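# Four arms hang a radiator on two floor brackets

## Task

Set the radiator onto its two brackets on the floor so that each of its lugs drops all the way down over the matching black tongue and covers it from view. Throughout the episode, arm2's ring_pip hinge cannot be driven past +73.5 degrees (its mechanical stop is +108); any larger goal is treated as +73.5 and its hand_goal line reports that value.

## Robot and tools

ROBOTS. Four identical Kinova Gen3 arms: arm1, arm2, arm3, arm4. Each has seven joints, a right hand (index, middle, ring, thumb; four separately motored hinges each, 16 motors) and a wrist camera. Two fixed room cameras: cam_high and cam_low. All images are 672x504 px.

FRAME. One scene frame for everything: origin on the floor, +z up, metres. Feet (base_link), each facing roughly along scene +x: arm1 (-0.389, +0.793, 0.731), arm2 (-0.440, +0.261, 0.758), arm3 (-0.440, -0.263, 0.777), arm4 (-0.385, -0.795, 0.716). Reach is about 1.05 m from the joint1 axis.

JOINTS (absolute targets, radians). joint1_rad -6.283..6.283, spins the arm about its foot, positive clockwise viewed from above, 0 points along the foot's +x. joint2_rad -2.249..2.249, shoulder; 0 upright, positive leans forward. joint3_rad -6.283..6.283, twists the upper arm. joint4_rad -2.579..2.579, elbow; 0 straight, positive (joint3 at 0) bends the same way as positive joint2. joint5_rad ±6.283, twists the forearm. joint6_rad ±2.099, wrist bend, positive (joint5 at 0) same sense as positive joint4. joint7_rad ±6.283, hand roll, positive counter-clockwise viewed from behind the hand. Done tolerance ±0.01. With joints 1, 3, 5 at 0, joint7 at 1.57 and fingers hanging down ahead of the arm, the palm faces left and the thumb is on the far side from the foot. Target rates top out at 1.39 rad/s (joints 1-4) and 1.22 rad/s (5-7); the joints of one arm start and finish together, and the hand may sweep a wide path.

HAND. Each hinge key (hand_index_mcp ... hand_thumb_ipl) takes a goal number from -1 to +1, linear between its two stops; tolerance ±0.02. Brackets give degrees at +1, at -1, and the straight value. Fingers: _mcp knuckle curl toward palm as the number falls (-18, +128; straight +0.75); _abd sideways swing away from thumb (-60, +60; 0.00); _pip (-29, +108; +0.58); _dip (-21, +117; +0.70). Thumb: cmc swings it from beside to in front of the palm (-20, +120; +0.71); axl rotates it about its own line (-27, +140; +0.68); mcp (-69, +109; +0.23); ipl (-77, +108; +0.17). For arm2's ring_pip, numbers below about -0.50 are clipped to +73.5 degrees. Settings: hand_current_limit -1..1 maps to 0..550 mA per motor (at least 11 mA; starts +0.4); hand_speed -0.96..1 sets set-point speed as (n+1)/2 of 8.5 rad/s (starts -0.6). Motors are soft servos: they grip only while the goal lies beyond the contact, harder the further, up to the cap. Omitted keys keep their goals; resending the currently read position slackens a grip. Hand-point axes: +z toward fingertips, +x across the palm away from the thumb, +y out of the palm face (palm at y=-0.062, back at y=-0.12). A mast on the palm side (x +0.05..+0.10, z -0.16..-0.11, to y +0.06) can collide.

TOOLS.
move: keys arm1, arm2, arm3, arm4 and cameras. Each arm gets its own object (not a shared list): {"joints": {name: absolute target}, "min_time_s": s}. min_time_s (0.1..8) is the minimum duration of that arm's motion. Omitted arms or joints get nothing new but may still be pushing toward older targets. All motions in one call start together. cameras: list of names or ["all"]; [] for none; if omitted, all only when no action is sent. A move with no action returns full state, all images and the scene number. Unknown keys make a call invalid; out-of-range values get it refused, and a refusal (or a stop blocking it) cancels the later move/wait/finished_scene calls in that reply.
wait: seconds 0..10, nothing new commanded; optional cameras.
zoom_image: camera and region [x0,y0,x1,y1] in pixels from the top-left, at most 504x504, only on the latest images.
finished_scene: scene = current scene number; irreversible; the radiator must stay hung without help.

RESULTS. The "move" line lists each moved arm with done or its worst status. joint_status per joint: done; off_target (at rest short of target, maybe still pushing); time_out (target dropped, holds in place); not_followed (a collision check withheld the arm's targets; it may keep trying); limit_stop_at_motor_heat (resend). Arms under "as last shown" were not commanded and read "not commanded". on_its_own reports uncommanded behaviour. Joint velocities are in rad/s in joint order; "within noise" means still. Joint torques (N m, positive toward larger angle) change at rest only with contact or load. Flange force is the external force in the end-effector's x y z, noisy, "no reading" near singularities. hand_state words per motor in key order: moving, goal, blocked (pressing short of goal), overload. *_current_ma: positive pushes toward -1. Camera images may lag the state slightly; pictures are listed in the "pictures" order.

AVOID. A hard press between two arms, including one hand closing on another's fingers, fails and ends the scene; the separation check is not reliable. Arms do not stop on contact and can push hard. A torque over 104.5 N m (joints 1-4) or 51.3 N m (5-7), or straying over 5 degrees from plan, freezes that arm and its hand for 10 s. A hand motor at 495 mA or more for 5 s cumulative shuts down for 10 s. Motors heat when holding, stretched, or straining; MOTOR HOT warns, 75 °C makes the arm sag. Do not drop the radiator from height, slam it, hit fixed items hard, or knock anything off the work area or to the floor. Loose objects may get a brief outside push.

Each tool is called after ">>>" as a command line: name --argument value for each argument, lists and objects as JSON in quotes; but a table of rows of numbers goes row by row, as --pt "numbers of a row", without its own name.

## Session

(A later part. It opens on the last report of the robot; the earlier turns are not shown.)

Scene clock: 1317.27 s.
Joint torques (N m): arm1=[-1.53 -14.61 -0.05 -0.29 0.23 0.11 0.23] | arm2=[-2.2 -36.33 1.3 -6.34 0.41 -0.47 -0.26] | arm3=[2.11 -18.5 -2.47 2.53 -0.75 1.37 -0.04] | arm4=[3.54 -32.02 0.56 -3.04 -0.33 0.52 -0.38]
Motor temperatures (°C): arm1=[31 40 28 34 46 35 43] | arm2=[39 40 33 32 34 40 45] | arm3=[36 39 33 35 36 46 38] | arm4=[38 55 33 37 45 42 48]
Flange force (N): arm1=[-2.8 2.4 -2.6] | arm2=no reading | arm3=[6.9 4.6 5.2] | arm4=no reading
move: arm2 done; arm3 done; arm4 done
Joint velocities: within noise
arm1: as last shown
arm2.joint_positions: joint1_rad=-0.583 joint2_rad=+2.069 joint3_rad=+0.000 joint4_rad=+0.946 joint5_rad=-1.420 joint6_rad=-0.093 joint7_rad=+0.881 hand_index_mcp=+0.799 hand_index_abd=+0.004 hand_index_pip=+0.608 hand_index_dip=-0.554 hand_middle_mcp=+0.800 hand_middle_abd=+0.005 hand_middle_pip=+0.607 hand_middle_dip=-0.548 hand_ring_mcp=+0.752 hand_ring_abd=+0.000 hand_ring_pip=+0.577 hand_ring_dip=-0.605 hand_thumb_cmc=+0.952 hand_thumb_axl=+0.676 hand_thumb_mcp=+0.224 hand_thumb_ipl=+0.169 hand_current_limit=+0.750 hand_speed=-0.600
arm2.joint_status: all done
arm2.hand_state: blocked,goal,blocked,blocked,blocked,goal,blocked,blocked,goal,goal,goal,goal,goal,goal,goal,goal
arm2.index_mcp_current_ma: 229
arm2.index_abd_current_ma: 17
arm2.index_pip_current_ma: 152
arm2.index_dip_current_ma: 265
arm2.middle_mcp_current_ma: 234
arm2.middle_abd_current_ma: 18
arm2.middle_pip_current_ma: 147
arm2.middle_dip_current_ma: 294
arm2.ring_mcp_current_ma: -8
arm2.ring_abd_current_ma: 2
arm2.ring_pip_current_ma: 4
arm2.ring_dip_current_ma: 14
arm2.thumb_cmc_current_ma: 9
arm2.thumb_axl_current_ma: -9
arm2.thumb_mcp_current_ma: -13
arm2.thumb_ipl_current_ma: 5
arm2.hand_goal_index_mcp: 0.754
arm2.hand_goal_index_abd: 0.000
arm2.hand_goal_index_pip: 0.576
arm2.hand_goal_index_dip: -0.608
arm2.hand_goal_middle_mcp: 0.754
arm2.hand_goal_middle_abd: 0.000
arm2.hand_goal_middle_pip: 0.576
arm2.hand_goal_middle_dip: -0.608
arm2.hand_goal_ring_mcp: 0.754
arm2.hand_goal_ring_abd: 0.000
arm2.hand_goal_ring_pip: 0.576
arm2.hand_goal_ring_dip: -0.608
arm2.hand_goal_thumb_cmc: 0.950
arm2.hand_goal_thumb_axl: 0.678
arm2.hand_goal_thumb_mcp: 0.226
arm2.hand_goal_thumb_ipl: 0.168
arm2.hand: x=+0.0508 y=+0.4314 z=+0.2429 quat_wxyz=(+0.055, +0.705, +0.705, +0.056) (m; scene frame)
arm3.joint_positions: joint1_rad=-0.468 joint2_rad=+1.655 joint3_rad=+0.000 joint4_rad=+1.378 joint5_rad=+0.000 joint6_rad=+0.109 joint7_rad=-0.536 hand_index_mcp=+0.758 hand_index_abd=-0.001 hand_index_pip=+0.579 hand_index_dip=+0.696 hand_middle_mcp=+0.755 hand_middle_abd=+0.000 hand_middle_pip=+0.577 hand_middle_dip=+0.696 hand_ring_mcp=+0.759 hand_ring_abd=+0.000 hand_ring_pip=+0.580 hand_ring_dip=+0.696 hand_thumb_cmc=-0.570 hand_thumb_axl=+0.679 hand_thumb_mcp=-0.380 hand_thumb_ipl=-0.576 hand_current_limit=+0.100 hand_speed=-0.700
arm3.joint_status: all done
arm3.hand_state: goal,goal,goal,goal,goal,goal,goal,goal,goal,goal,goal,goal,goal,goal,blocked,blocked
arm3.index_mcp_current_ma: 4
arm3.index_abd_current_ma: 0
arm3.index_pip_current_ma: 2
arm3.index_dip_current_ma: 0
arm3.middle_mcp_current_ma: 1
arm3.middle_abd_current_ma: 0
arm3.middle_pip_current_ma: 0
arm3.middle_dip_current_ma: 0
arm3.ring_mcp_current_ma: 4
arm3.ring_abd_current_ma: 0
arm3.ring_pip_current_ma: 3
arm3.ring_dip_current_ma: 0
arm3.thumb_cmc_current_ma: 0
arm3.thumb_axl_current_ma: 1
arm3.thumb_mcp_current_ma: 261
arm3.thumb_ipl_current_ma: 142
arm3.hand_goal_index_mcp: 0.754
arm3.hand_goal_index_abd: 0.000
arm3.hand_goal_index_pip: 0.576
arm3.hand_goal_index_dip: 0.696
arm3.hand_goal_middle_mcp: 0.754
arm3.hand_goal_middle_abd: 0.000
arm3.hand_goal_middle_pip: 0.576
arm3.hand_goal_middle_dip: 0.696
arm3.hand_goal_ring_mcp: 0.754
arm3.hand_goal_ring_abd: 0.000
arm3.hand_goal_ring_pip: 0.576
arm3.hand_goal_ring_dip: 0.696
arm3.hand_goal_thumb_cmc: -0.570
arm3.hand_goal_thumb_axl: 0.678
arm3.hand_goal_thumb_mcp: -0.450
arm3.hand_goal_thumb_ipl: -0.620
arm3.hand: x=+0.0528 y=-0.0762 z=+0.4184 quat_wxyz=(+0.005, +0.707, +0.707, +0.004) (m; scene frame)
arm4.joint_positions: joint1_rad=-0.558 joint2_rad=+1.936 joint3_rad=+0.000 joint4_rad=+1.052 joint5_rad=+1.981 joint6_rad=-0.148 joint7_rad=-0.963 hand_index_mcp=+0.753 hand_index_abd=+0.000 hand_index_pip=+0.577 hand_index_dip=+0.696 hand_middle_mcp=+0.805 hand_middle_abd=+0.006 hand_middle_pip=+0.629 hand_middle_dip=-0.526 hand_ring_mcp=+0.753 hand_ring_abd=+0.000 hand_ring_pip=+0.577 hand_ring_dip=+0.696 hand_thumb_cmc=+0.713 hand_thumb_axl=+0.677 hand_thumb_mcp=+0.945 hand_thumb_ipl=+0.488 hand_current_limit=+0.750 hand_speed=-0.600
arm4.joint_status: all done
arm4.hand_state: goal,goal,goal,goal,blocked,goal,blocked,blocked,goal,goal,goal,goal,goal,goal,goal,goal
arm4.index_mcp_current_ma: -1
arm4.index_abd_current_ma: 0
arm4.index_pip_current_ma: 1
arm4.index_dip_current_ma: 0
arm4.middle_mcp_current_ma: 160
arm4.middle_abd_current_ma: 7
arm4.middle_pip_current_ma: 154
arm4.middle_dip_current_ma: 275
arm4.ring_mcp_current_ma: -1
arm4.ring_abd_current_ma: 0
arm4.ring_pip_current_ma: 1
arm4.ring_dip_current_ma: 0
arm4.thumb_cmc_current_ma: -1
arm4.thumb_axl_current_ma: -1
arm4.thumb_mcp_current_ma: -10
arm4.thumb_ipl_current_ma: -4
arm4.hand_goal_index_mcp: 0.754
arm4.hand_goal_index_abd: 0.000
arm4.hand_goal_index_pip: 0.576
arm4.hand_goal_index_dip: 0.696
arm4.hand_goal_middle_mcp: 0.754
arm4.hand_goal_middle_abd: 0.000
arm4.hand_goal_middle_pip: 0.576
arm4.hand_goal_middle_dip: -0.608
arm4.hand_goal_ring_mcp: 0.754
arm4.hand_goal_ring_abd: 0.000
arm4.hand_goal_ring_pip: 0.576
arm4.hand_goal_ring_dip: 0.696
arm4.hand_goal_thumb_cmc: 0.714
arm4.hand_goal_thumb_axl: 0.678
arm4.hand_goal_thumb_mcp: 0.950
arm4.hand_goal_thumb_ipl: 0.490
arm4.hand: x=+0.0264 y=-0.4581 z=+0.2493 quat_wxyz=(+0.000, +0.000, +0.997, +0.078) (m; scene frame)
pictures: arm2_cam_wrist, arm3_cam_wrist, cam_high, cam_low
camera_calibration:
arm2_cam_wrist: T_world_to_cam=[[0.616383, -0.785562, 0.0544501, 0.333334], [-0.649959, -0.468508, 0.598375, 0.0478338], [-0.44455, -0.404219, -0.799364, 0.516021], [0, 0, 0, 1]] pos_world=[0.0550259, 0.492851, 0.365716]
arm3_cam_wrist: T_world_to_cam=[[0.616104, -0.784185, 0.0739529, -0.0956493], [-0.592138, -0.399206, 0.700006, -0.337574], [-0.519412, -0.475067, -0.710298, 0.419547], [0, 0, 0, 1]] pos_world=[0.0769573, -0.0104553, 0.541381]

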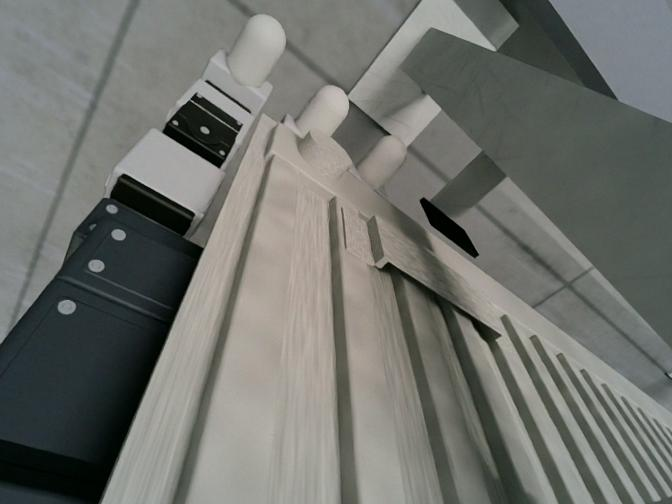

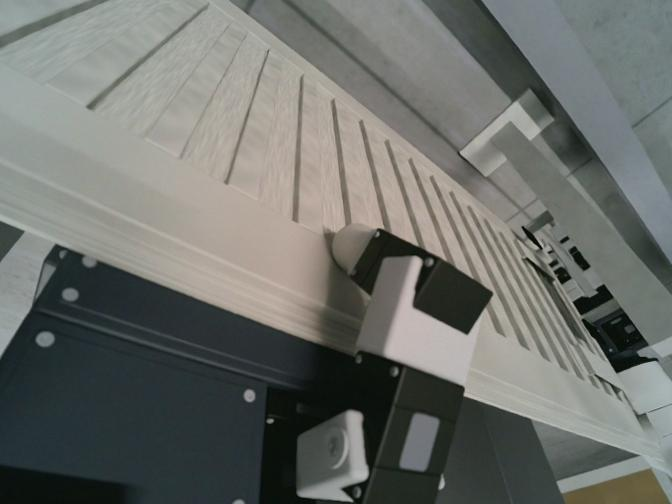

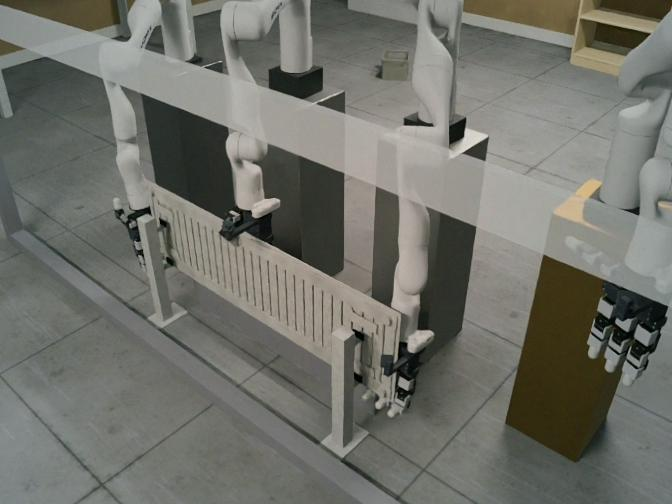

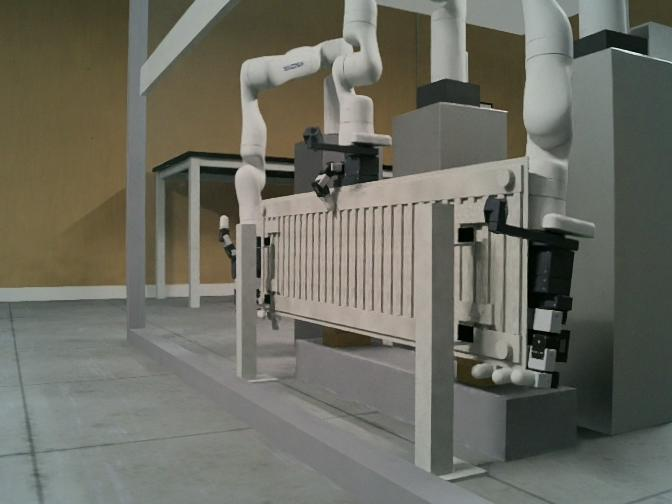

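>>> move --arm2 '{"joints": {"joint1_rad": -0.566, "joint2_rad": 2.0619, "joint4_rad": 0.9181, "joint5_rad": -1.7925, "joint6_rad": -0.0915, "joint7_rad": 1.2721}, "min_time_s": 3}' --arm3 '{"joints": {"joint1_rad": -0.4459, "joint2_rad": 1.6518, "joint4_rad": 1.3236, "joint6_rad": 0.1662, "joint7_rad": -0.5139}, "min_time_s": 3}' --arm4 '{"joints": {"joint1_rad": -0.5416, "joint2_rad": 1.933, "joint4_rad": 1.0165, "joint5_rad": 2.1963, "joint6_rad": -0.1696, "joint7_rad": -1.1655}, "min_time_s": 3}' --cameras '["arm2_cam_wrist", "arm3_cam_wrist", "cam_low", "cam_high"]'

>>> zoom_image --camera "arm2_cam_wrist" --region '[340, 140, 520, 350]'

>>> zoom_image --camera "arm3_cam_wrist" --region '[510, 220, 630, 400]'

>>> zoom_image --camera "cam_low" --region '[440, 200, 560, 360]'

>>> zoom_image --camera "cam_low" --region '[230, 200, 310, 310]'

>>> zoom_image --camera "cam_high" --region '[330, 280, 430, 400]'

>>> zoom_image --camera "cam_high" --region '[130, 180, 210, 280]'

Scene clock: 1407.13 s.
Joint torques (N m): arm1=[-1.54 -14.49 -0.04 -0.21 0.25 0.07 0.24] | arm2=[-3.31 -34.31 0.59 -4.03 0.49 0.25 -0.04] | arm3=[5.7 -25.89 3.4 -7.38 0.07 -3.78 0.35] | arm4=[5.84 -38.43 2.76 -6.42 -0.52 2.52 -0.4]
Motor temperatures (°C): arm1=[31 40 28 34 46 35 43] | arm2=[39 40 33 32 34 40 45] | arm3=[36 39 33 34 36 46 38] | arm4=[37 52 33 36 45 41 48]
Flange force (N): arm1=[-2.5 2.6 -3.0] | arm2=no reading | arm3=[7.6 -12.6 -2.0] | arm4=[-0.4 6.3 39.3]
move: arm2 done; arm3 done; arm4 done
Joint velocities: within noise
arm1: as last shown
arm2.joint_positions: joint1_rad=-0.566 joint2_rad=+2.062 joint3_rad=+0.000 joint4_rad=+0.918 joint5_rad=-1.792 joint6_rad=-0.092 joint7_rad=+1.272 hand_index_mcp=+0.801 hand_index_abd=+0.003 hand_index_pip=+0.615 hand_index_dip=-0.554 hand_middle_mcp=+0.803 hand_middle_abd=+0.003 hand_middle_pip=+0.612 hand_middle_dip=-0.548 hand_ring_mcp=+0.752 hand_ring_abd=+0.000 hand_ring_pip=+0.577 hand_ring_dip=-0.605 hand_thumb_cmc=+0.952 hand_thumb_axl=+0.676 hand_thumb_mcp=+0.224 hand_thumb_ipl=+0.169 hand_current_limit=+0.750 hand_speed=-0.600
arm2.joint_status: all done
arm2.hand_state: blocked,goal,blocked,blocked,blocked,goal,blocked,blocked,goal,goal,goal,goal,goal,goal,goal,goal
arm2.index_mcp_current_ma: 243
arm2.index_abd_current_ma: 12
arm2.index_pip_current_ma: 186
arm2.index_dip_current_ma: 265
arm2.middle_mcp_current_ma: 254
arm2.middle_abd_current_ma: 13
arm2.middle_pip_current_ma: 172
arm2.middle_dip_current_ma: 294
arm2.ring_mcp_current_ma: -8
arm2.ring_abd_current_ma: 2
arm2.ring_pip_current_ma: 4
arm2.ring_dip_current_ma: 14
arm2.thumb_cmc_current_ma: 9
arm2.thumb_axl_current_ma: -9
arm2.thumb_mcp_current_ma: -13
arm2.thumb_ipl_current_ma: 5
arm2.hand_goal_index_mcp: 0.754
arm2.hand_goal_index_abd: 0.000
arm2.hand_goal_index_pip: 0.576
arm2.hand_goal_index_dip: -0.608
arm2.hand_goal_middle_mcp: 0.754
arm2.hand_goal_middle_abd: 0.000
arm2.hand_goal_middle_pip: 0.576
arm2.hand_goal_middle_dip: -0.608
arm2.hand_goal_ring_mcp: 0.754
arm2.hand_goal_ring_abd: 0.000
arm2.hand_goal_ring_pip: 0.576
arm2.hand_goal_ring_dip: -0.608
arm2.hand_goal_thumb_cmc: 0.950
arm2.hand_goal_thumb_axl: 0.678
arm2.hand_goal_thumb_mcp: 0.226
arm2.hand_goal_thumb_ipl: 0.168
arm2.hand: x=+0.0649 y=+0.4316 z=+0.2471 quat_wxyz=(+0.055, +0.705, +0.705, +0.056) (m; scene frame)
arm3.joint_positions: joint1_rad=-0.446 joint2_rad=+1.652 joint3_rad=+0.000 joint4_rad=+1.324 joint5_rad=+0.000 joint6_rad=+0.166 joint7_rad=-0.514 hand_index_mcp=+0.779 hand_index_abd=+0.002 hand_index_pip=+0.579 hand_index_dip=+0.697 hand_middle_mcp=+0.774 hand_middle_abd=-0.002 hand_middle_pip=+0.577 hand_middle_dip=+0.696 hand_ring_mcp=+0.773 hand_ring_abd=+0.000 hand_ring_pip=+0.583 hand_ring_dip=+0.696 hand_thumb_cmc=-0.570 hand_thumb_axl=+0.680 hand_thumb_mcp=-0.384 hand_thumb_ipl=-0.576 hand_current_limit=+0.100 hand_speed=-0.700
arm3.joint_status: all done
arm3.hand_state: blocked,goal,goal,goal,blocked,goal,goal,goal,goal,goal,goal,goal,goal,goal,blocked,blocked
arm3.index_mcp_current_ma: 47
arm3.index_abd_current_ma: 1
arm3.index_pip_current_ma: 2
arm3.index_dip_current_ma: 0
arm3.middle_mcp_current_ma: 34
arm3.middle_abd_current_ma: -1
arm3.middle_pip_current_ma: 0
arm3.middle_dip_current_ma: 0
arm3.ring_mcp_current_ma: 30
arm3.ring_abd_current_ma: 0
arm3.ring_pip_current_ma: 7
arm3.ring_dip_current_ma: 0
arm3.thumb_cmc_current_ma: 0
arm3.thumb_axl_current_ma: 1
arm3.thumb_mcp_current_ma: 243
arm3.thumb_ipl_current_ma: 142
arm3.hand_goal_index_mcp: 0.754
arm3.hand_goal_index_abd: 0.000
arm3.hand_goal_index_pip: 0.576
arm3.hand_goal_index_dip: 0.696
arm3.hand_goal_middle_mcp: 0.754
arm3.hand_goal_middle_abd: 0.000
arm3.hand_goal_middle_pip: 0.576
arm3.hand_goal_middle_dip: 0.696
arm3.hand_goal_ring_mcp: 0.754
arm3.hand_goal_ring_abd: 0.000
arm3.hand_goal_ring_pip: 0.576
arm3.hand_goal_ring_dip: 0.696
arm3.hand_goal_thumb_cmc: -0.570
arm3.hand_goal_thumb_axl: 0.678
arm3.hand_goal_thumb_mcp: -0.450
arm3.hand_goal_thumb_ipl: -0.620
arm3.hand: x=+0.0727 y=-0.0761 z=+0.4223 quat_wxyz=(+0.005, +0.707, +0.707, +0.004) (m; scene frame)
arm4.joint_positions: joint1_rad=-0.542 joint2_rad=+1.933 joint3_rad=+0.000 joint4_rad=+1.016 joint5_rad=+2.196 joint6_rad=-0.170 joint7_rad=-1.165 hand_index_mcp=+0.753 hand_index_abd=+0.000 hand_index_pip=+0.577 hand_index_dip=+0.696 hand_middle_mcp=+0.803 hand_middle_abd=-0.020 hand_middle_pip=+0.629 hand_middle_dip=-0.514 hand_ring_mcp=+0.753 hand_ring_abd=+0.000 hand_ring_pip=+0.577 hand_ring_dip=+0.696 hand_thumb_cmc=+0.713 hand_thumb_axl=+0.677 hand_thumb_mcp=+0.945 hand_thumb_ipl=+0.488 hand_current_limit=+0.750 hand_speed=-0.600
arm4.joint_status: all done
arm4.hand_state: goal,goal,goal,goal,blocked,blocked,blocked,blocked,goal,goal,goal,goal,goal,goal,goal,goal
arm4.index_mcp_current_ma: -1
arm4.index_abd_current_ma: 0
arm4.index_pip_current_ma: 1
arm4.index_dip_current_ma: 0
arm4.middle_mcp_current_ma: 152
arm4.middle_abd_current_ma: -38
arm4.middle_pip_current_ma: 154
arm4.middle_dip_current_ma: 325
arm4.ring_mcp_current_ma: -1
arm4.ring_abd_current_ma: 0
arm4.ring_pip_current_ma: 1
arm4.ring_dip_current_ma: 0
arm4.thumb_cmc_current_ma: -1
arm4.thumb_axl_current_ma: -1
arm4.thumb_mcp_current_ma: -10
arm4.thumb_ipl_current_ma: -4
arm4.hand_goal_index_mcp: 0.754
arm4.hand_goal_index_abd: 0.000
arm4.hand_goal_index_pip: 0.576
arm4.hand_goal_index_dip: 0.696
arm4.hand_goal_middle_mcp: 0.754
arm4.hand_goal_middle_abd: 0.000
arm4.hand_goal_middle_pip: 0.576
arm4.hand_goal_middle_dip: -0.608
arm4.hand_goal_ring_mcp: 0.754
arm4.hand_goal_ring_abd: 0.000
arm4.hand_goal_ring_pip: 0.576
arm4.hand_goal_ring_dip: 0.696
arm4.hand_goal_thumb_cmc: 0.714
arm4.hand_goal_thumb_axl: 0.678
arm4.hand_goal_thumb_mcp: 0.950
arm4.hand_goal_thumb_ipl: 0.490
arm4.hand: x=+0.0402 y=-0.4583 z=+0.2523 quat_wxyz=(+0.000, +0.000, +0.997, +0.078) (m; scene frame)
pictures: arm2_cam_wrist, arm3_cam_wrist, cam_high, cam_low
camera_calibration:
arm2_cam_wrist: T_world_to_cam=[[0.616348, -0.785594, 0.0543873, 0.324613], [-0.64998, -0.468527, 0.598338, 0.0546034], [-0.444568, -0.404135, -0.799396, 0.5257], [0, 0, 0, 1]] pos_world=[0.0691259, 0.493051, 0.369916]
arm3_cam_wrist: T_world_to_cam=[[0.616132, -0.784159, 0.0740016, -0.108149], [-0.592173, -0.399228, 0.699963, -0.328454], [-0.519338, -0.475091, -0.710335, 0.432714], [0, 0, 0, 1]] pos_world=[0.096857, -0.0103554, 0.545281]

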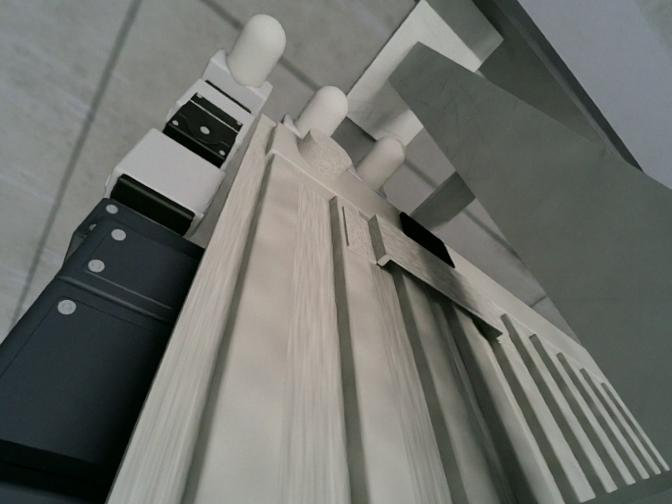

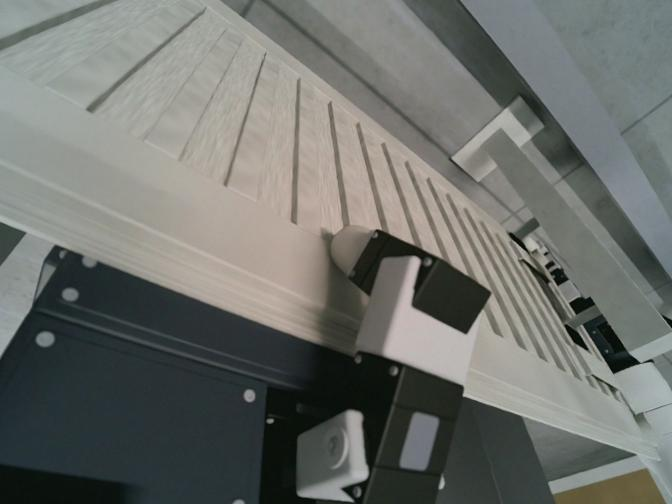

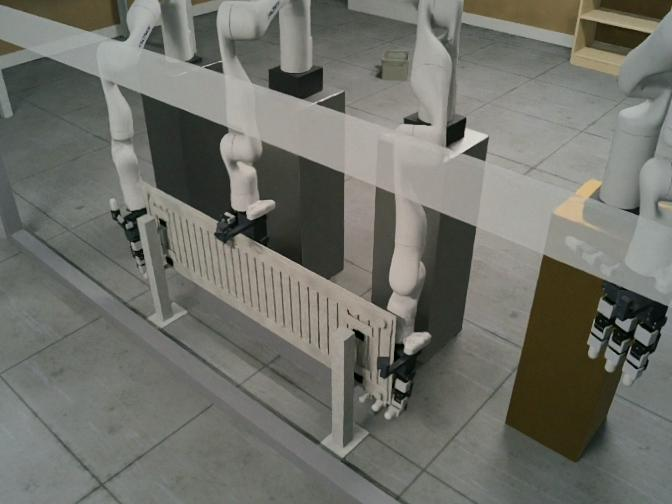

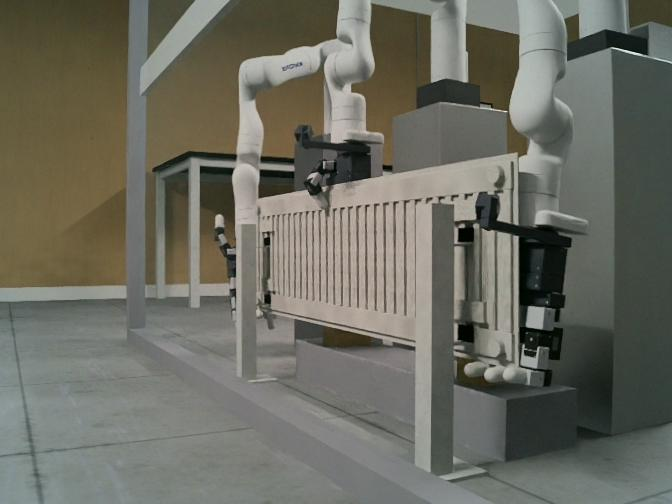

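Scaled by 2.400.

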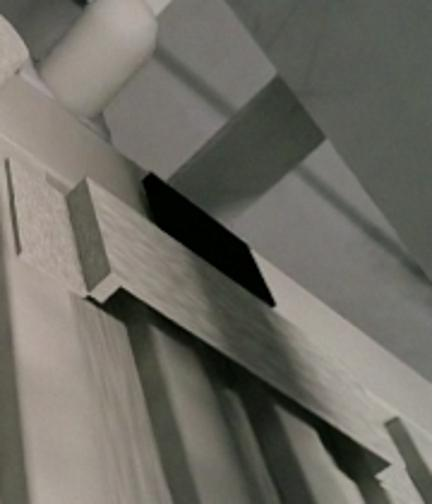

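Scaled by 2.800.

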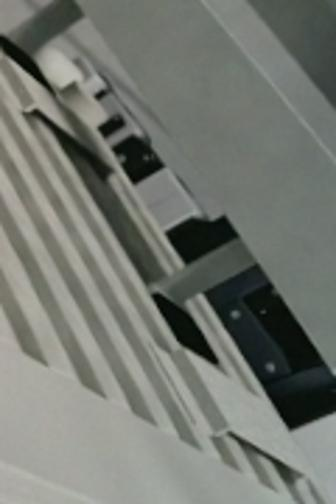

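Scaled by 3.150.

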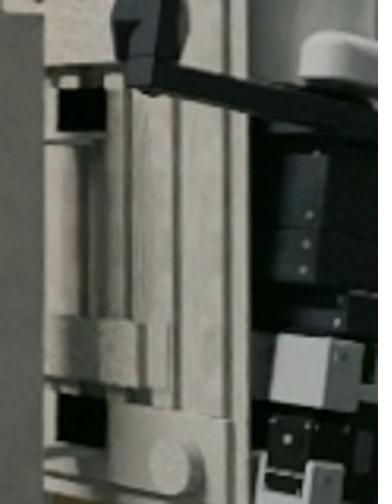

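Scaled by 4.582.

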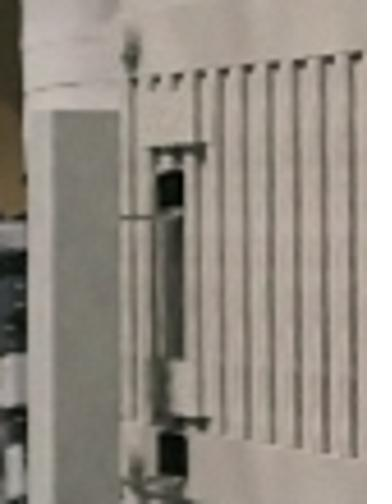

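Scaled by 4.200.

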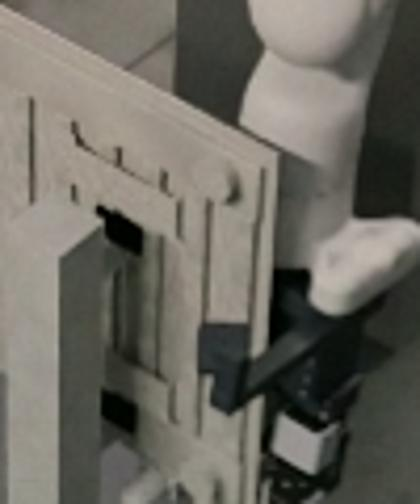

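Scaled by 5.040.

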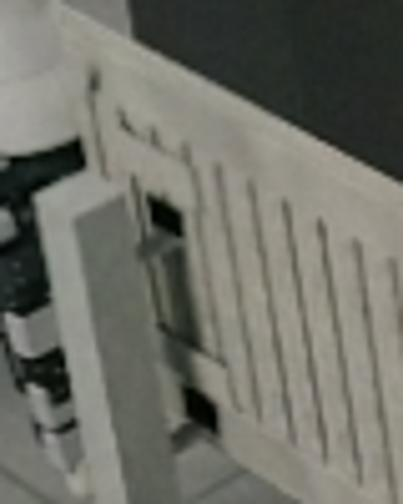

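>>> zoom_image --camera "cam_low" --region '[470, 140, 570, 270]'

>>> zoom_image --camera "cam_low" --region '[470, 270, 570, 400]'

>>> zoom_image --camera "arm3_cam_wrist" --region '[500, 210, 580, 290]'

>>> zoom_image --camera "arm3_cam_wrist" --region '[550, 300, 640, 400]'

Scaled by 3.877.

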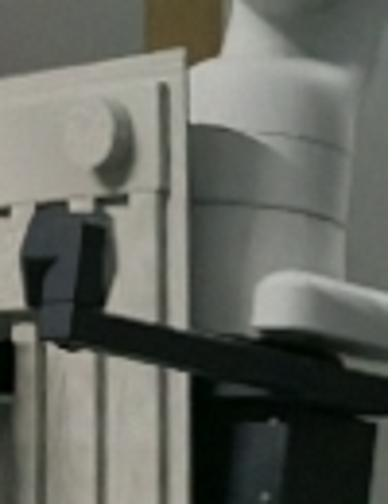

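Scaled by 3.877.

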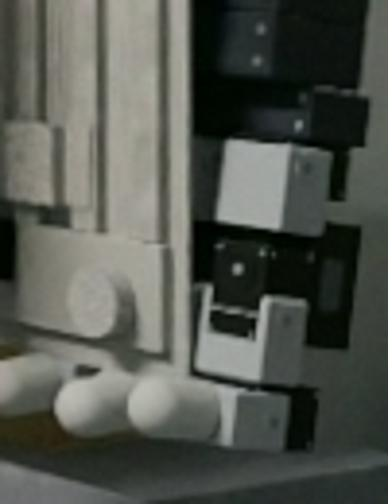

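Scaled by 6.300.

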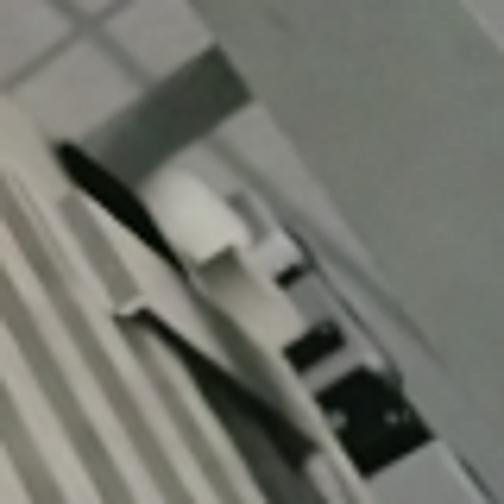

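Scaled by 5.040.

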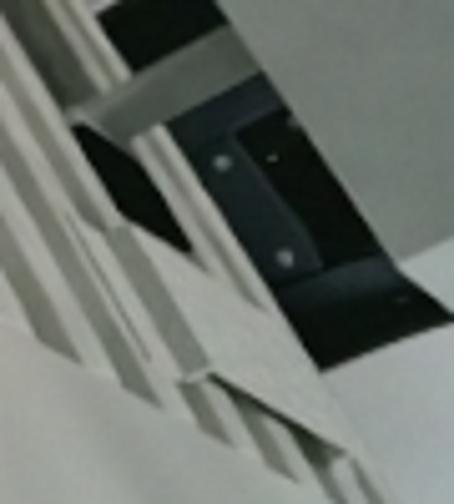

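>>> move --arm2 '{"joints": {"joint1_rad": -0.5613, "joint2_rad": 2.064, "joint4_rad": 0.9043, "joint5_rad": -1.9106, "joint6_rad": -0.094, "joint7_rad": 1.3956}, "min_time_s": 2}' --arm4 '{"joints": {"joint1_rad": -0.537, "joint2_rad": 1.9345, "joint4_rad": 1.0023, "joint5_rad": 2.2537, "joint6_rad": -0.1779, "joint7_rad": -1.2195}, "min_time_s": 2}' --cameras '["arm2_cam_wrist", "arm3_cam_wrist", "cam_low", "cam_high"]'

>>> zoom_image --camera "arm2_cam_wrist" --region '[370, 190, 520, 350]'

>>> zoom_image --camera "cam_low" --region '[440, 200, 560, 360]'

>>> zoom_image --camera "cam_low" --region '[230, 200, 310, 310]'

Scene clock: 1472.37 s.
Joint torques (N m): arm1=[-1.56 -14.57 -0.04 -0.37 0.17 0.11 0.27] | arm2=[-1.89 -38.03 2.8 -8.37 0.87 0.14 0.14] | arm3=[8.24 -31.58 7.38 -11.28 1.18 -5.16 1.27] | arm4=[7.02 -42.28 3.72 -9 -0.71 4.05 -0.49]
Motor temperatures (°C): arm1=[31 40 28 34 46 35 43] | arm2=[39 42 33 32 34 40 45] | arm3=[36 42 33 35 36 46 38] | arm4=[37 55 33 36 45 41 48]
Flange force (N): arm1=[-3.0 2.3 -2.8] | arm2=no reading | arm3=[10.6 -23.0 1.7] | arm4=[3.1 6.2 41.5]
move: arm2 done; arm4 done
Joint velocities: within noise
arm1, arm3: as last shown
arm2.joint_positions: joint1_rad=-0.561 joint2_rad=+2.064 joint3_rad=+0.000 joint4_rad=+0.904 joint5_rad=-1.911 joint6_rad=-0.094 joint7_rad=+1.396 hand_index_mcp=+0.806 hand_index_abd=+0.004 hand_index_pip=+0.609 hand_index_dip=-0.553 hand_middle_mcp=+0.806 hand_middle_abd=+0.004 hand_middle_pip=+0.609 hand_middle_dip=-0.548 hand_ring_mcp=+0.752 hand_ring_abd=+0.000 hand_ring_pip=+0.577 hand_ring_dip=-0.605 hand_thumb_cmc=+0.952 hand_thumb_axl=+0.676 hand_thumb_mcp=+0.224 hand_thumb_ipl=+0.169 hand_current_limit=+0.750 hand_speed=-0.600
arm2.joint_status: all done
arm2.hand_state: blocked,goal,blocked,blocked,blocked,goal,blocked,blocked,goal,goal,goal,goal,goal,goal,goal,goal
arm2.index_mcp_current_ma: 268
arm2.index_abd_current_ma: 15
arm2.index_pip_current_ma: 158
arm2.index_dip_current_ma: 268
arm2.middle_mcp_current_ma: 268
arm2.middle_abd_current_ma: 16
arm2.middle_pip_current_ma: 159
arm2.middle_dip_current_ma: 294
arm2.ring_mcp_current_ma: -8
arm2.ring_abd_current_ma: 2
arm2.ring_pip_current_ma: 4
arm2.ring_dip_current_ma: 14
arm2.thumb_cmc_current_ma: 9
arm2.thumb_axl_current_ma: -9
arm2.thumb_mcp_current_ma: -13
arm2.thumb_ipl_current_ma: 5
arm2.hand_goal_index_mcp: 0.754
arm2.hand_goal_index_abd: 0.000
arm2.hand_goal_index_pip: 0.576
arm2.hand_goal_index_dip: -0.608
arm2.hand_goal_middle_mcp: 0.754
arm2.hand_goal_middle_abd: 0.000
arm2.hand_goal_middle_pip: 0.576
arm2.hand_goal_middle_dip: -0.608
arm2.hand_goal_ring_mcp: 0.754
arm2.hand_goal_ring_abd: 0.000
arm2.hand_goal_ring_pip: 0.576
arm2.hand_goal_ring_dip: -0.608
arm2.hand_goal_thumb_cmc: 0.950
arm2.hand_goal_thumb_axl: 0.678
arm2.hand_goal_thumb_mcp: 0.226
arm2.hand_goal_thumb_ipl: 0.168
arm2.hand: x=+0.0686 y=+0.4315 z=+0.2469 quat_wxyz=(+0.055, +0.705, +0.705, +0.056) (m; scene frame)
arm3.joint_positions: joint1_rad=-0.446 joint2_rad=+1.652 joint3_rad=+0.000 joint4_rad=+1.324 joint5_rad=+0.000 joint6_rad=+0.166 joint7_rad=-0.514 hand_index_mcp=+0.772 hand_index_abd=+0.001 hand_index_pip=+0.579 hand_index_dip=+0.697 hand_middle_mcp=+0.766 hand_middle_abd=-0.001 hand_middle_pip=+0.577 hand_middle_dip=+0.696 hand_ring_mcp=+0.765 hand_ring_abd=+0.000 hand_ring_pip=+0.581 hand_ring_dip=+0.696 hand_thumb_cmc=-0.570 hand_thumb_axl=+0.680 hand_thumb_mcp=-0.384 hand_thumb_ipl=-0.577 hand_current_limit=+0.100 hand_speed=-0.700
arm3.hand_state: goal,goal,goal,goal,goal,goal,goal,goal,goal,goal,goal,goal,goal,goal,blocked,blocked
arm3.index_mcp_current_ma: 29
arm3.index_abd_current_ma: 0
arm3.middle_mcp_current_ma: 16
arm3.ring_mcp_current_ma: 14
arm3.ring_pip_current_ma: 5
arm3.thumb_mcp_current_ma: 241
arm3.thumb_ipl_current_ma: 140
arm3.hand: x=+0.0728 y=-0.0761 z=+0.4223 quat_wxyz=(+0.005, +0.707, +0.707, +0.004) (m; scene frame)
arm4.joint_positions: joint1_rad=-0.537 joint2_rad=+1.934 joint3_rad=+0.000 joint4_rad=+1.002 joint5_rad=+2.254 joint6_rad=-0.178 joint7_rad=-1.219 hand_index_mcp=+0.753 hand_index_abd=+0.000 hand_index_pip=+0.577 hand_index_dip=+0.696 hand_middle_mcp=+0.803 hand_middle_abd=-0.043 hand_middle_pip=+0.630 hand_middle_dip=-0.510 hand_ring_mcp=+0.753 hand_ring_abd=+0.000 hand_ring_pip=+0.577 hand_ring_dip=+0.696 hand_thumb_cmc=+0.713 hand_thumb_axl=+0.677 hand_thumb_mcp=+0.945 hand_thumb_ipl=+0.488 hand_current_limit=+0.750 hand_speed=-0.600
arm4.joint_status: all done
arm4.hand_state: goal,goal,goal,goal,blocked,blocked,blocked,blocked,goal,goal,goal,goal,goal,goal,goal,goal
arm4.index_mcp_current_ma: -1
arm4.index_abd_current_ma: 0
arm4.index_pip_current_ma: 1
arm4.index_dip_current_ma: 0
arm4.middle_mcp_current_ma: 152
arm4.middle_abd_current_ma: -101
arm4.middle_pip_current_ma: 158
arm4.middle_dip_current_ma: 345
arm4.ring_mcp_current_ma: -1
arm4.ring_abd_current_ma: 0
arm4.ring_pip_current_ma: 1
arm4.ring_dip_current_ma: 0
arm4.thumb_cmc_current_ma: -1
arm4.thumb_axl_current_ma: -1
arm4.thumb_mcp_current_ma: -10
arm4.thumb_ipl_current_ma: -4
arm4.hand_goal_index_mcp: 0.754
arm4.hand_goal_index_abd: 0.000
arm4.hand_goal_index_pip: 0.576
arm4.hand_goal_index_dip: 0.696
arm4.hand_goal_middle_mcp: 0.754
arm4.hand_goal_middle_abd: 0.000
arm4.hand_goal_middle_pip: 0.576
arm4.hand_goal_middle_dip: -0.608
arm4.hand_goal_ring_mcp: 0.754
arm4.hand_goal_ring_abd: 0.000
arm4.hand_goal_ring_pip: 0.576
arm4.hand_goal_ring_dip: 0.696
arm4.hand_goal_thumb_cmc: 0.714
arm4.hand_goal_thumb_axl: 0.678
arm4.hand_goal_thumb_mcp: 0.950
arm4.hand_goal_thumb_ipl: 0.490
arm4.hand: x=+0.0444 y=-0.4582 z=+0.2525 quat_wxyz=(+0.000, +0.000, +0.997, +0.078) (m; scene frame)
pictures: arm2_cam_wrist, arm3_cam_wrist, cam_high, cam_low
camera_calibration:
arm2_cam_wrist: T_world_to_cam=[[0.616393, -0.785561, 0.0543392, 0.322264], [-0.649962, -0.468609, 0.598294, 0.0571363], [-0.444533, -0.404103, -0.799432, 0.527139], [0, 0, 0, 1]] pos_world=[0.0728259, 0.492951, 0.369716]
arm3_cam_wrist: T_world_to_cam=[[0.616132, -0.784159, 0.0740016, -0.108289], [-0.592173, -0.399228, 0.699963, -0.328435], [-0.519338, -0.475091, -0.710335, 0.432718], [0, 0, 0, 1]] pos_world=[0.096957, -0.0104554, 0.545281]

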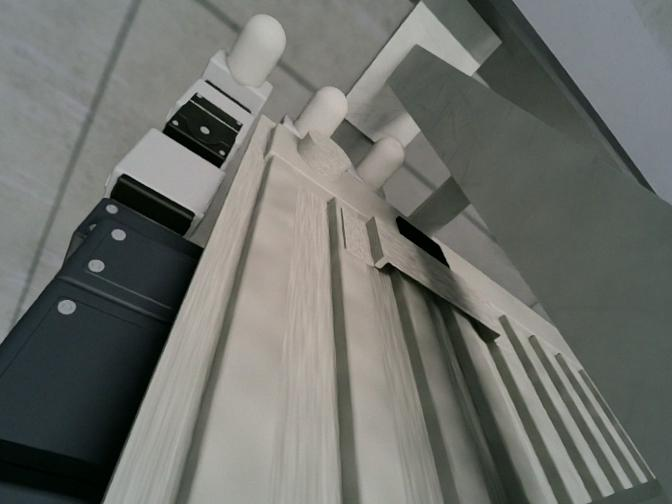

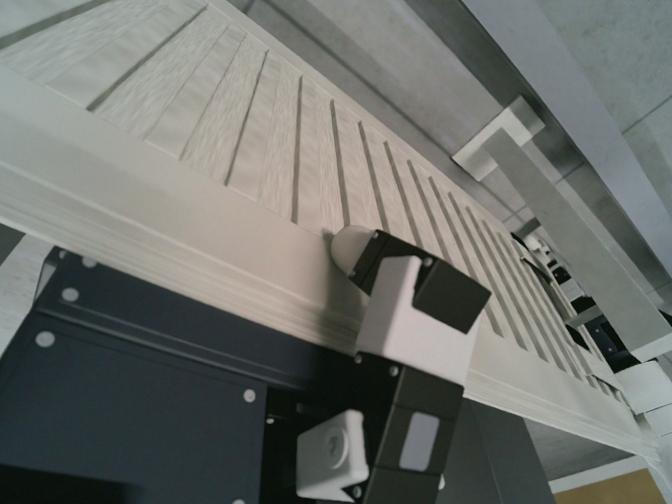

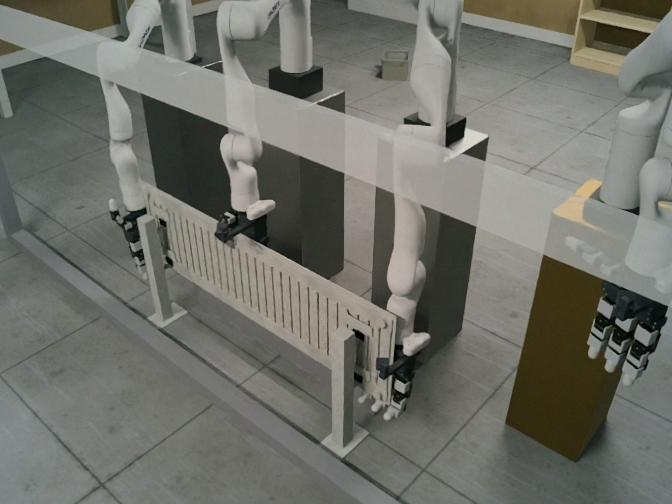

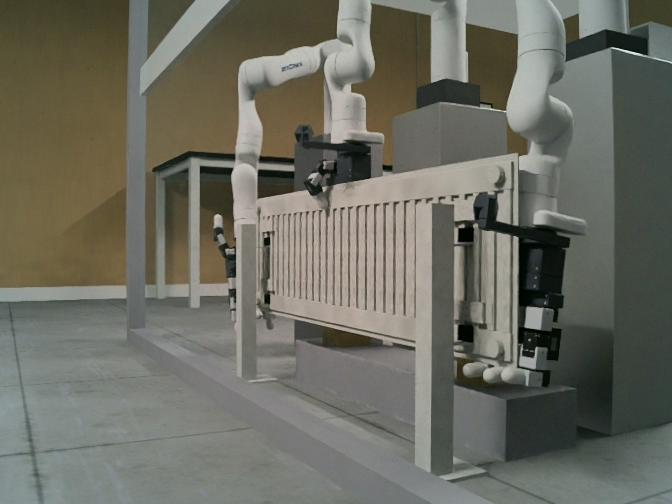

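Scaled by 3.150.

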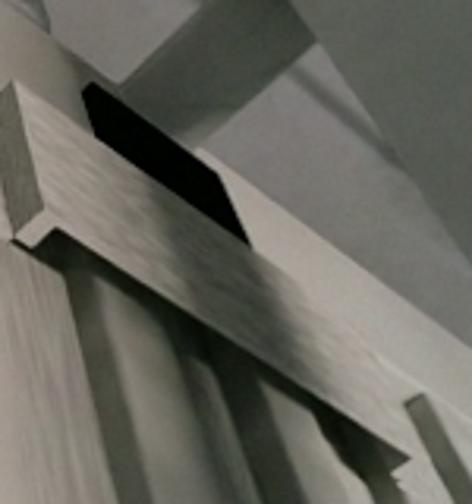

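Scaled by 3.150.

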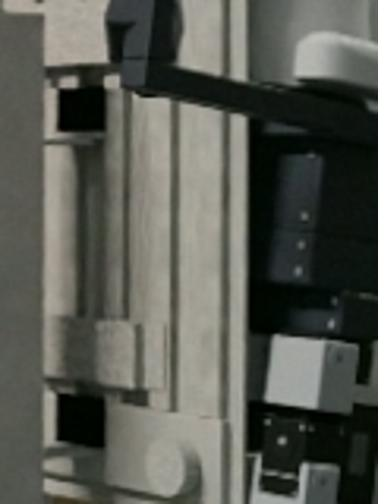

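Scaled by 4.582.

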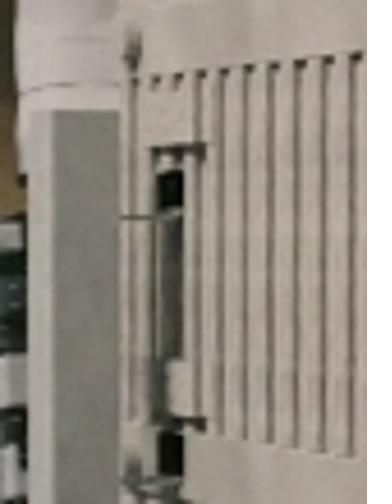

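>>> move --arm2 '{"joints": {"joint1_rad": -0.5578, "joint2_rad": 2.0647, "joint4_rad": 0.8932, "joint5_rad": -2.0104, "joint6_rad": -0.0975, "joint7_rad": 1.4995}, "min_time_s": 2}' --arm4 '{"joints": {"joint1_rad": -0.5449, "joint2_rad": 1.9317, "joint4_rad": 1.0266, "joint5_rad": 2.1505, "joint6_rad": -0.1639, "joint7_rad": -1.1224}, "min_time_s": 2}' --cameras '["arm2_cam_wrist", "cam_low"]'

>>> zoom_image --camera "arm2_cam_wrist" --region '[370, 190, 520, 350]'

>>> zoom_image --camera "cam_low" --region '[440, 200, 560, 360]'

Scene clock: 1497.53 s.
Joint torques (N m): arm1=[-1.46 -14.5 0.03 -0.38 0.22 0.08 0.3] | arm2=[6.68 -54.87 10.76 -24.85 1.24 0.48 -0.15] | arm3=[6.15 -31.66 4.64 -6.86 0.37 -3.03 0.54] | arm4=[1.37 -29.34 -2.05 -2.39 -0.34 -0.83 -0.24]
Motor temperatures (°C): arm1=[31 40 28 34 46 35 43] | arm2=[39 42 33 32 34 40 45] | arm3=[36 43 33 35 36 47 38] | arm4=[37 55 33 36 45 41 48]
Flange force (N): arm1=[-2.7 2.0 -3.0] | arm2=no reading | arm3=[9.6 -11.7 13.2] | arm4=[-9.7 3.5 28.0]
move: arm2 done; arm4 done
Joint velocities: within noise
arm1, arm3: as last shown
arm2.joint_positions: joint1_rad=-0.558 joint2_rad=+2.065 joint3_rad=+0.000 joint4_rad=+0.893 joint5_rad=-2.010 joint6_rad=-0.098 joint7_rad=+1.499 hand_index_mcp=+0.809 hand_index_abd=+0.004 hand_index_pip=+0.607 hand_index_dip=-0.553 hand_middle_mcp=+0.809 hand_middle_abd=+0.004 hand_middle_pip=+0.607 hand_middle_dip=-0.548 hand_ring_mcp=+0.752 hand_ring_abd=+0.000 hand_ring_pip=+0.577 hand_ring_dip=-0.605 hand_thumb_cmc=+0.952 hand_thumb_axl=+0.676 hand_thumb_mcp=+0.224 hand_thumb_ipl=+0.169 hand_current_limit=+0.750 hand_speed=-0.600
arm2.joint_status: all done
arm2.hand_state: blocked,goal,blocked,blocked,blocked,goal,blocked,blocked,goal,goal,goal,goal,goal,goal,goal,goal
arm2.index_mcp_current_ma: 285
arm2.index_abd_current_ma: 16
arm2.index_pip_current_ma: 151
arm2.index_dip_current_ma: 268
arm2.middle_mcp_current_ma: 285
arm2.middle_abd_current_ma: 16
arm2.middle_pip_current_ma: 148
arm2.middle_dip_current_ma: 294
arm2.ring_mcp_current_ma: -8
arm2.ring_abd_current_ma: 2
arm2.ring_pip_current_ma: 4
arm2.ring_dip_current_ma: 14
arm2.thumb_cmc_current_ma: 9
arm2.thumb_axl_current_ma: -9
arm2.thumb_mcp_current_ma: -13
arm2.thumb_ipl_current_ma: 5
arm2.hand_goal_index_mcp: 0.754
arm2.hand_goal_index_abd: 0.000
arm2.hand_goal_index_pip: 0.576
arm2.hand_goal_index_dip: -0.608
arm2.hand_goal_middle_mcp: 0.754
arm2.hand_goal_middle_abd: 0.000
arm2.hand_goal_middle_pip: 0.576
arm2.hand_goal_middle_dip: -0.608
arm2.hand_goal_ring_mcp: 0.754
arm2.hand_goal_ring_abd: 0.000
arm2.hand_goal_ring_pip: 0.576
arm2.hand_goal_ring_dip: -0.608
arm2.hand_goal_thumb_cmc: 0.950
arm2.hand_goal_thumb_axl: 0.678
arm2.hand_goal_thumb_mcp: 0.226
arm2.hand_goal_thumb_ipl: 0.168
arm2.hand: x=+0.0719 y=+0.4317 z=+0.2472 quat_wxyz=(+0.055, +0.705, +0.705, +0.056) (m; scene frame)
arm3.joint_positions: joint1_rad=-0.446 joint2_rad=+1.652 joint3_rad=+0.000 joint4_rad=+1.324 joint5_rad=+0.000 joint6_rad=+0.166 joint7_rad=-0.514 hand_index_mcp=+0.775 hand_index_abd=+0.000 hand_index_pip=+0.579 hand_index_dip=+0.697 hand_middle_mcp=+0.769 hand_middle_abd=+0.001 hand_middle_pip=+0.577 hand_middle_dip=+0.696 hand_ring_mcp=+0.767 hand_ring_abd=+0.000 hand_ring_pip=+0.581 hand_ring_dip=+0.697 hand_thumb_cmc=-0.570 hand_thumb_axl=+0.680 hand_thumb_mcp=-0.384 hand_thumb_ipl=-0.577 hand_current_limit=+0.100 hand_speed=-0.700
arm3.hand_state: blocked,goal,goal,goal,goal,goal,goal,goal,goal,goal,goal,goal,goal,goal,blocked,blocked
arm3.index_mcp_current_ma: 36
arm3.middle_mcp_current_ma: 23
arm3.middle_abd_current_ma: 0
arm3.ring_mcp_current_ma: 19
arm3.ring_dip_current_ma: 1
arm4.joint_positions: joint1_rad=-0.545 joint2_rad=+1.932 joint3_rad=+0.000 joint4_rad=+1.027 joint5_rad=+2.151 joint6_rad=-0.164 joint7_rad=-1.122 hand_index_mcp=+0.753 hand_index_abd=+0.000 hand_index_pip=+0.577 hand_index_dip=+0.696 hand_middle_mcp=+0.805 hand_middle_abd=+0.020 hand_middle_pip=+0.630 hand_middle_dip=-0.510 hand_ring_mcp=+0.753 hand_ring_abd=+0.000 hand_ring_pip=+0.577 hand_ring_dip=+0.696 hand_thumb_cmc=+0.713 hand_thumb_axl=+0.677 hand_thumb_mcp=+0.945 hand_thumb_ipl=+0.488 hand_current_limit=+0.750 hand_speed=-0.600
arm4.joint_status: all done
arm4.hand_state: goal,goal,goal,goal,blocked,goal,blocked,blocked,goal,goal,goal,goal,goal,goal,goal,goal
arm4.index_mcp_current_ma: -1
arm4.index_abd_current_ma: 0
arm4.index_pip_current_ma: 1
arm4.index_dip_current_ma: 0
arm4.middle_mcp_current_ma: 158
arm4.middle_abd_current_ma: 37
arm4.middle_pip_current_ma: 160
arm4.middle_dip_current_ma: 345
arm4.ring_mcp_current_ma: -1
arm4.ring_abd_current_ma: 0
arm4.ring_pip_current_ma: 1
arm4.ring_dip_current_ma: 0
arm4.thumb_cmc_current_ma: -1
arm4.thumb_axl_current_ma: -1
arm4.thumb_mcp_current_ma: -10
arm4.thumb_ipl_current_ma: -4
arm4.hand_goal_index_mcp: 0.754
arm4.hand_goal_index_abd: 0.000
arm4.hand_goal_index_pip: 0.576
arm4.hand_goal_index_dip: 0.696
arm4.hand_goal_middle_mcp: 0.754
arm4.hand_goal_middle_abd: 0.000
arm4.hand_goal_middle_pip: 0.576
arm4.hand_goal_middle_dip: -0.608
arm4.hand_goal_ring_mcp: 0.754
arm4.hand_goal_ring_abd: 0.000
arm4.hand_goal_ring_pip: 0.576
arm4.hand_goal_ring_dip: 0.696
arm4.hand_goal_thumb_cmc: 0.714
arm4.hand_goal_thumb_axl: 0.678
arm4.hand_goal_thumb_mcp: 0.950
arm4.hand_goal_thumb_ipl: 0.490
arm4.hand: x=+0.0375 y=-0.4582 z=+0.2523 quat_wxyz=(+0.000, +0.000, +0.997, +0.078) (m; scene frame)
pictures: arm2_cam_wrist, cam_low
camera_calibration:
arm2_cam_wrist: T_world_to_cam=[[0.616615, -0.785376, 0.0545009, 0.320202], [-0.649819, -0.46866, 0.598409, 0.0591665], [-0.444434, -0.404404, -0.799335, 0.529031], [0, 0, 0, 1]] pos_world=[0.0761258, 0.49315, 0.370016]

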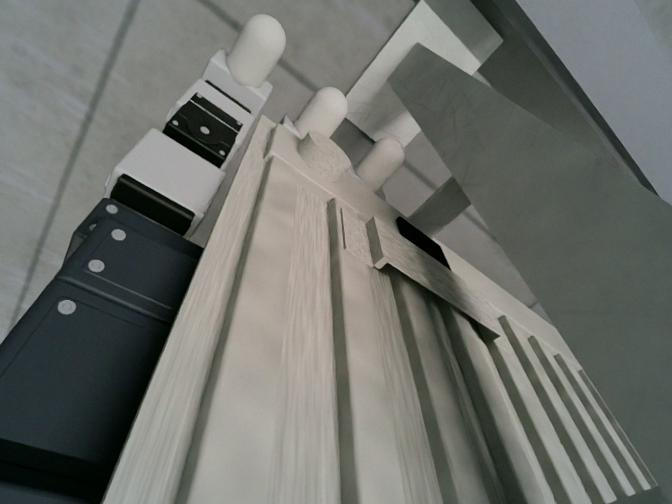

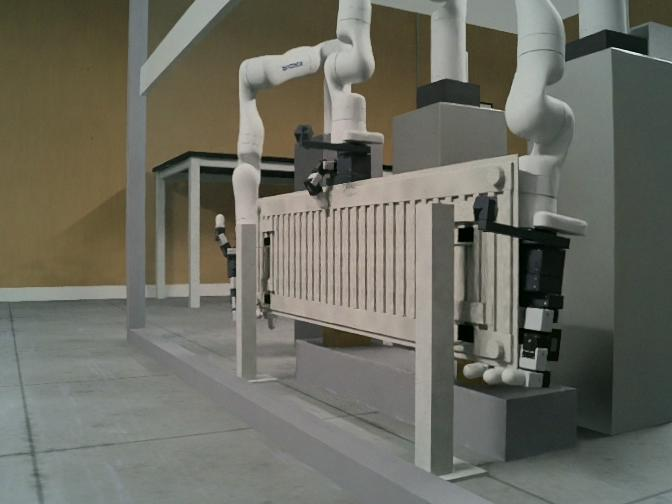

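Scaled by 3.150.

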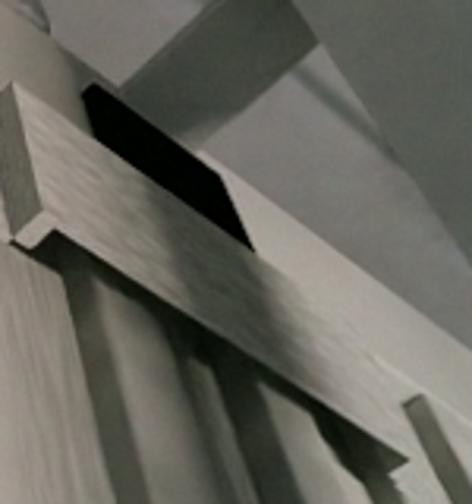

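Scaled by 3.150.

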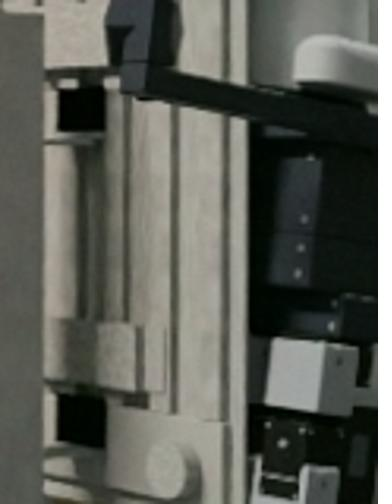

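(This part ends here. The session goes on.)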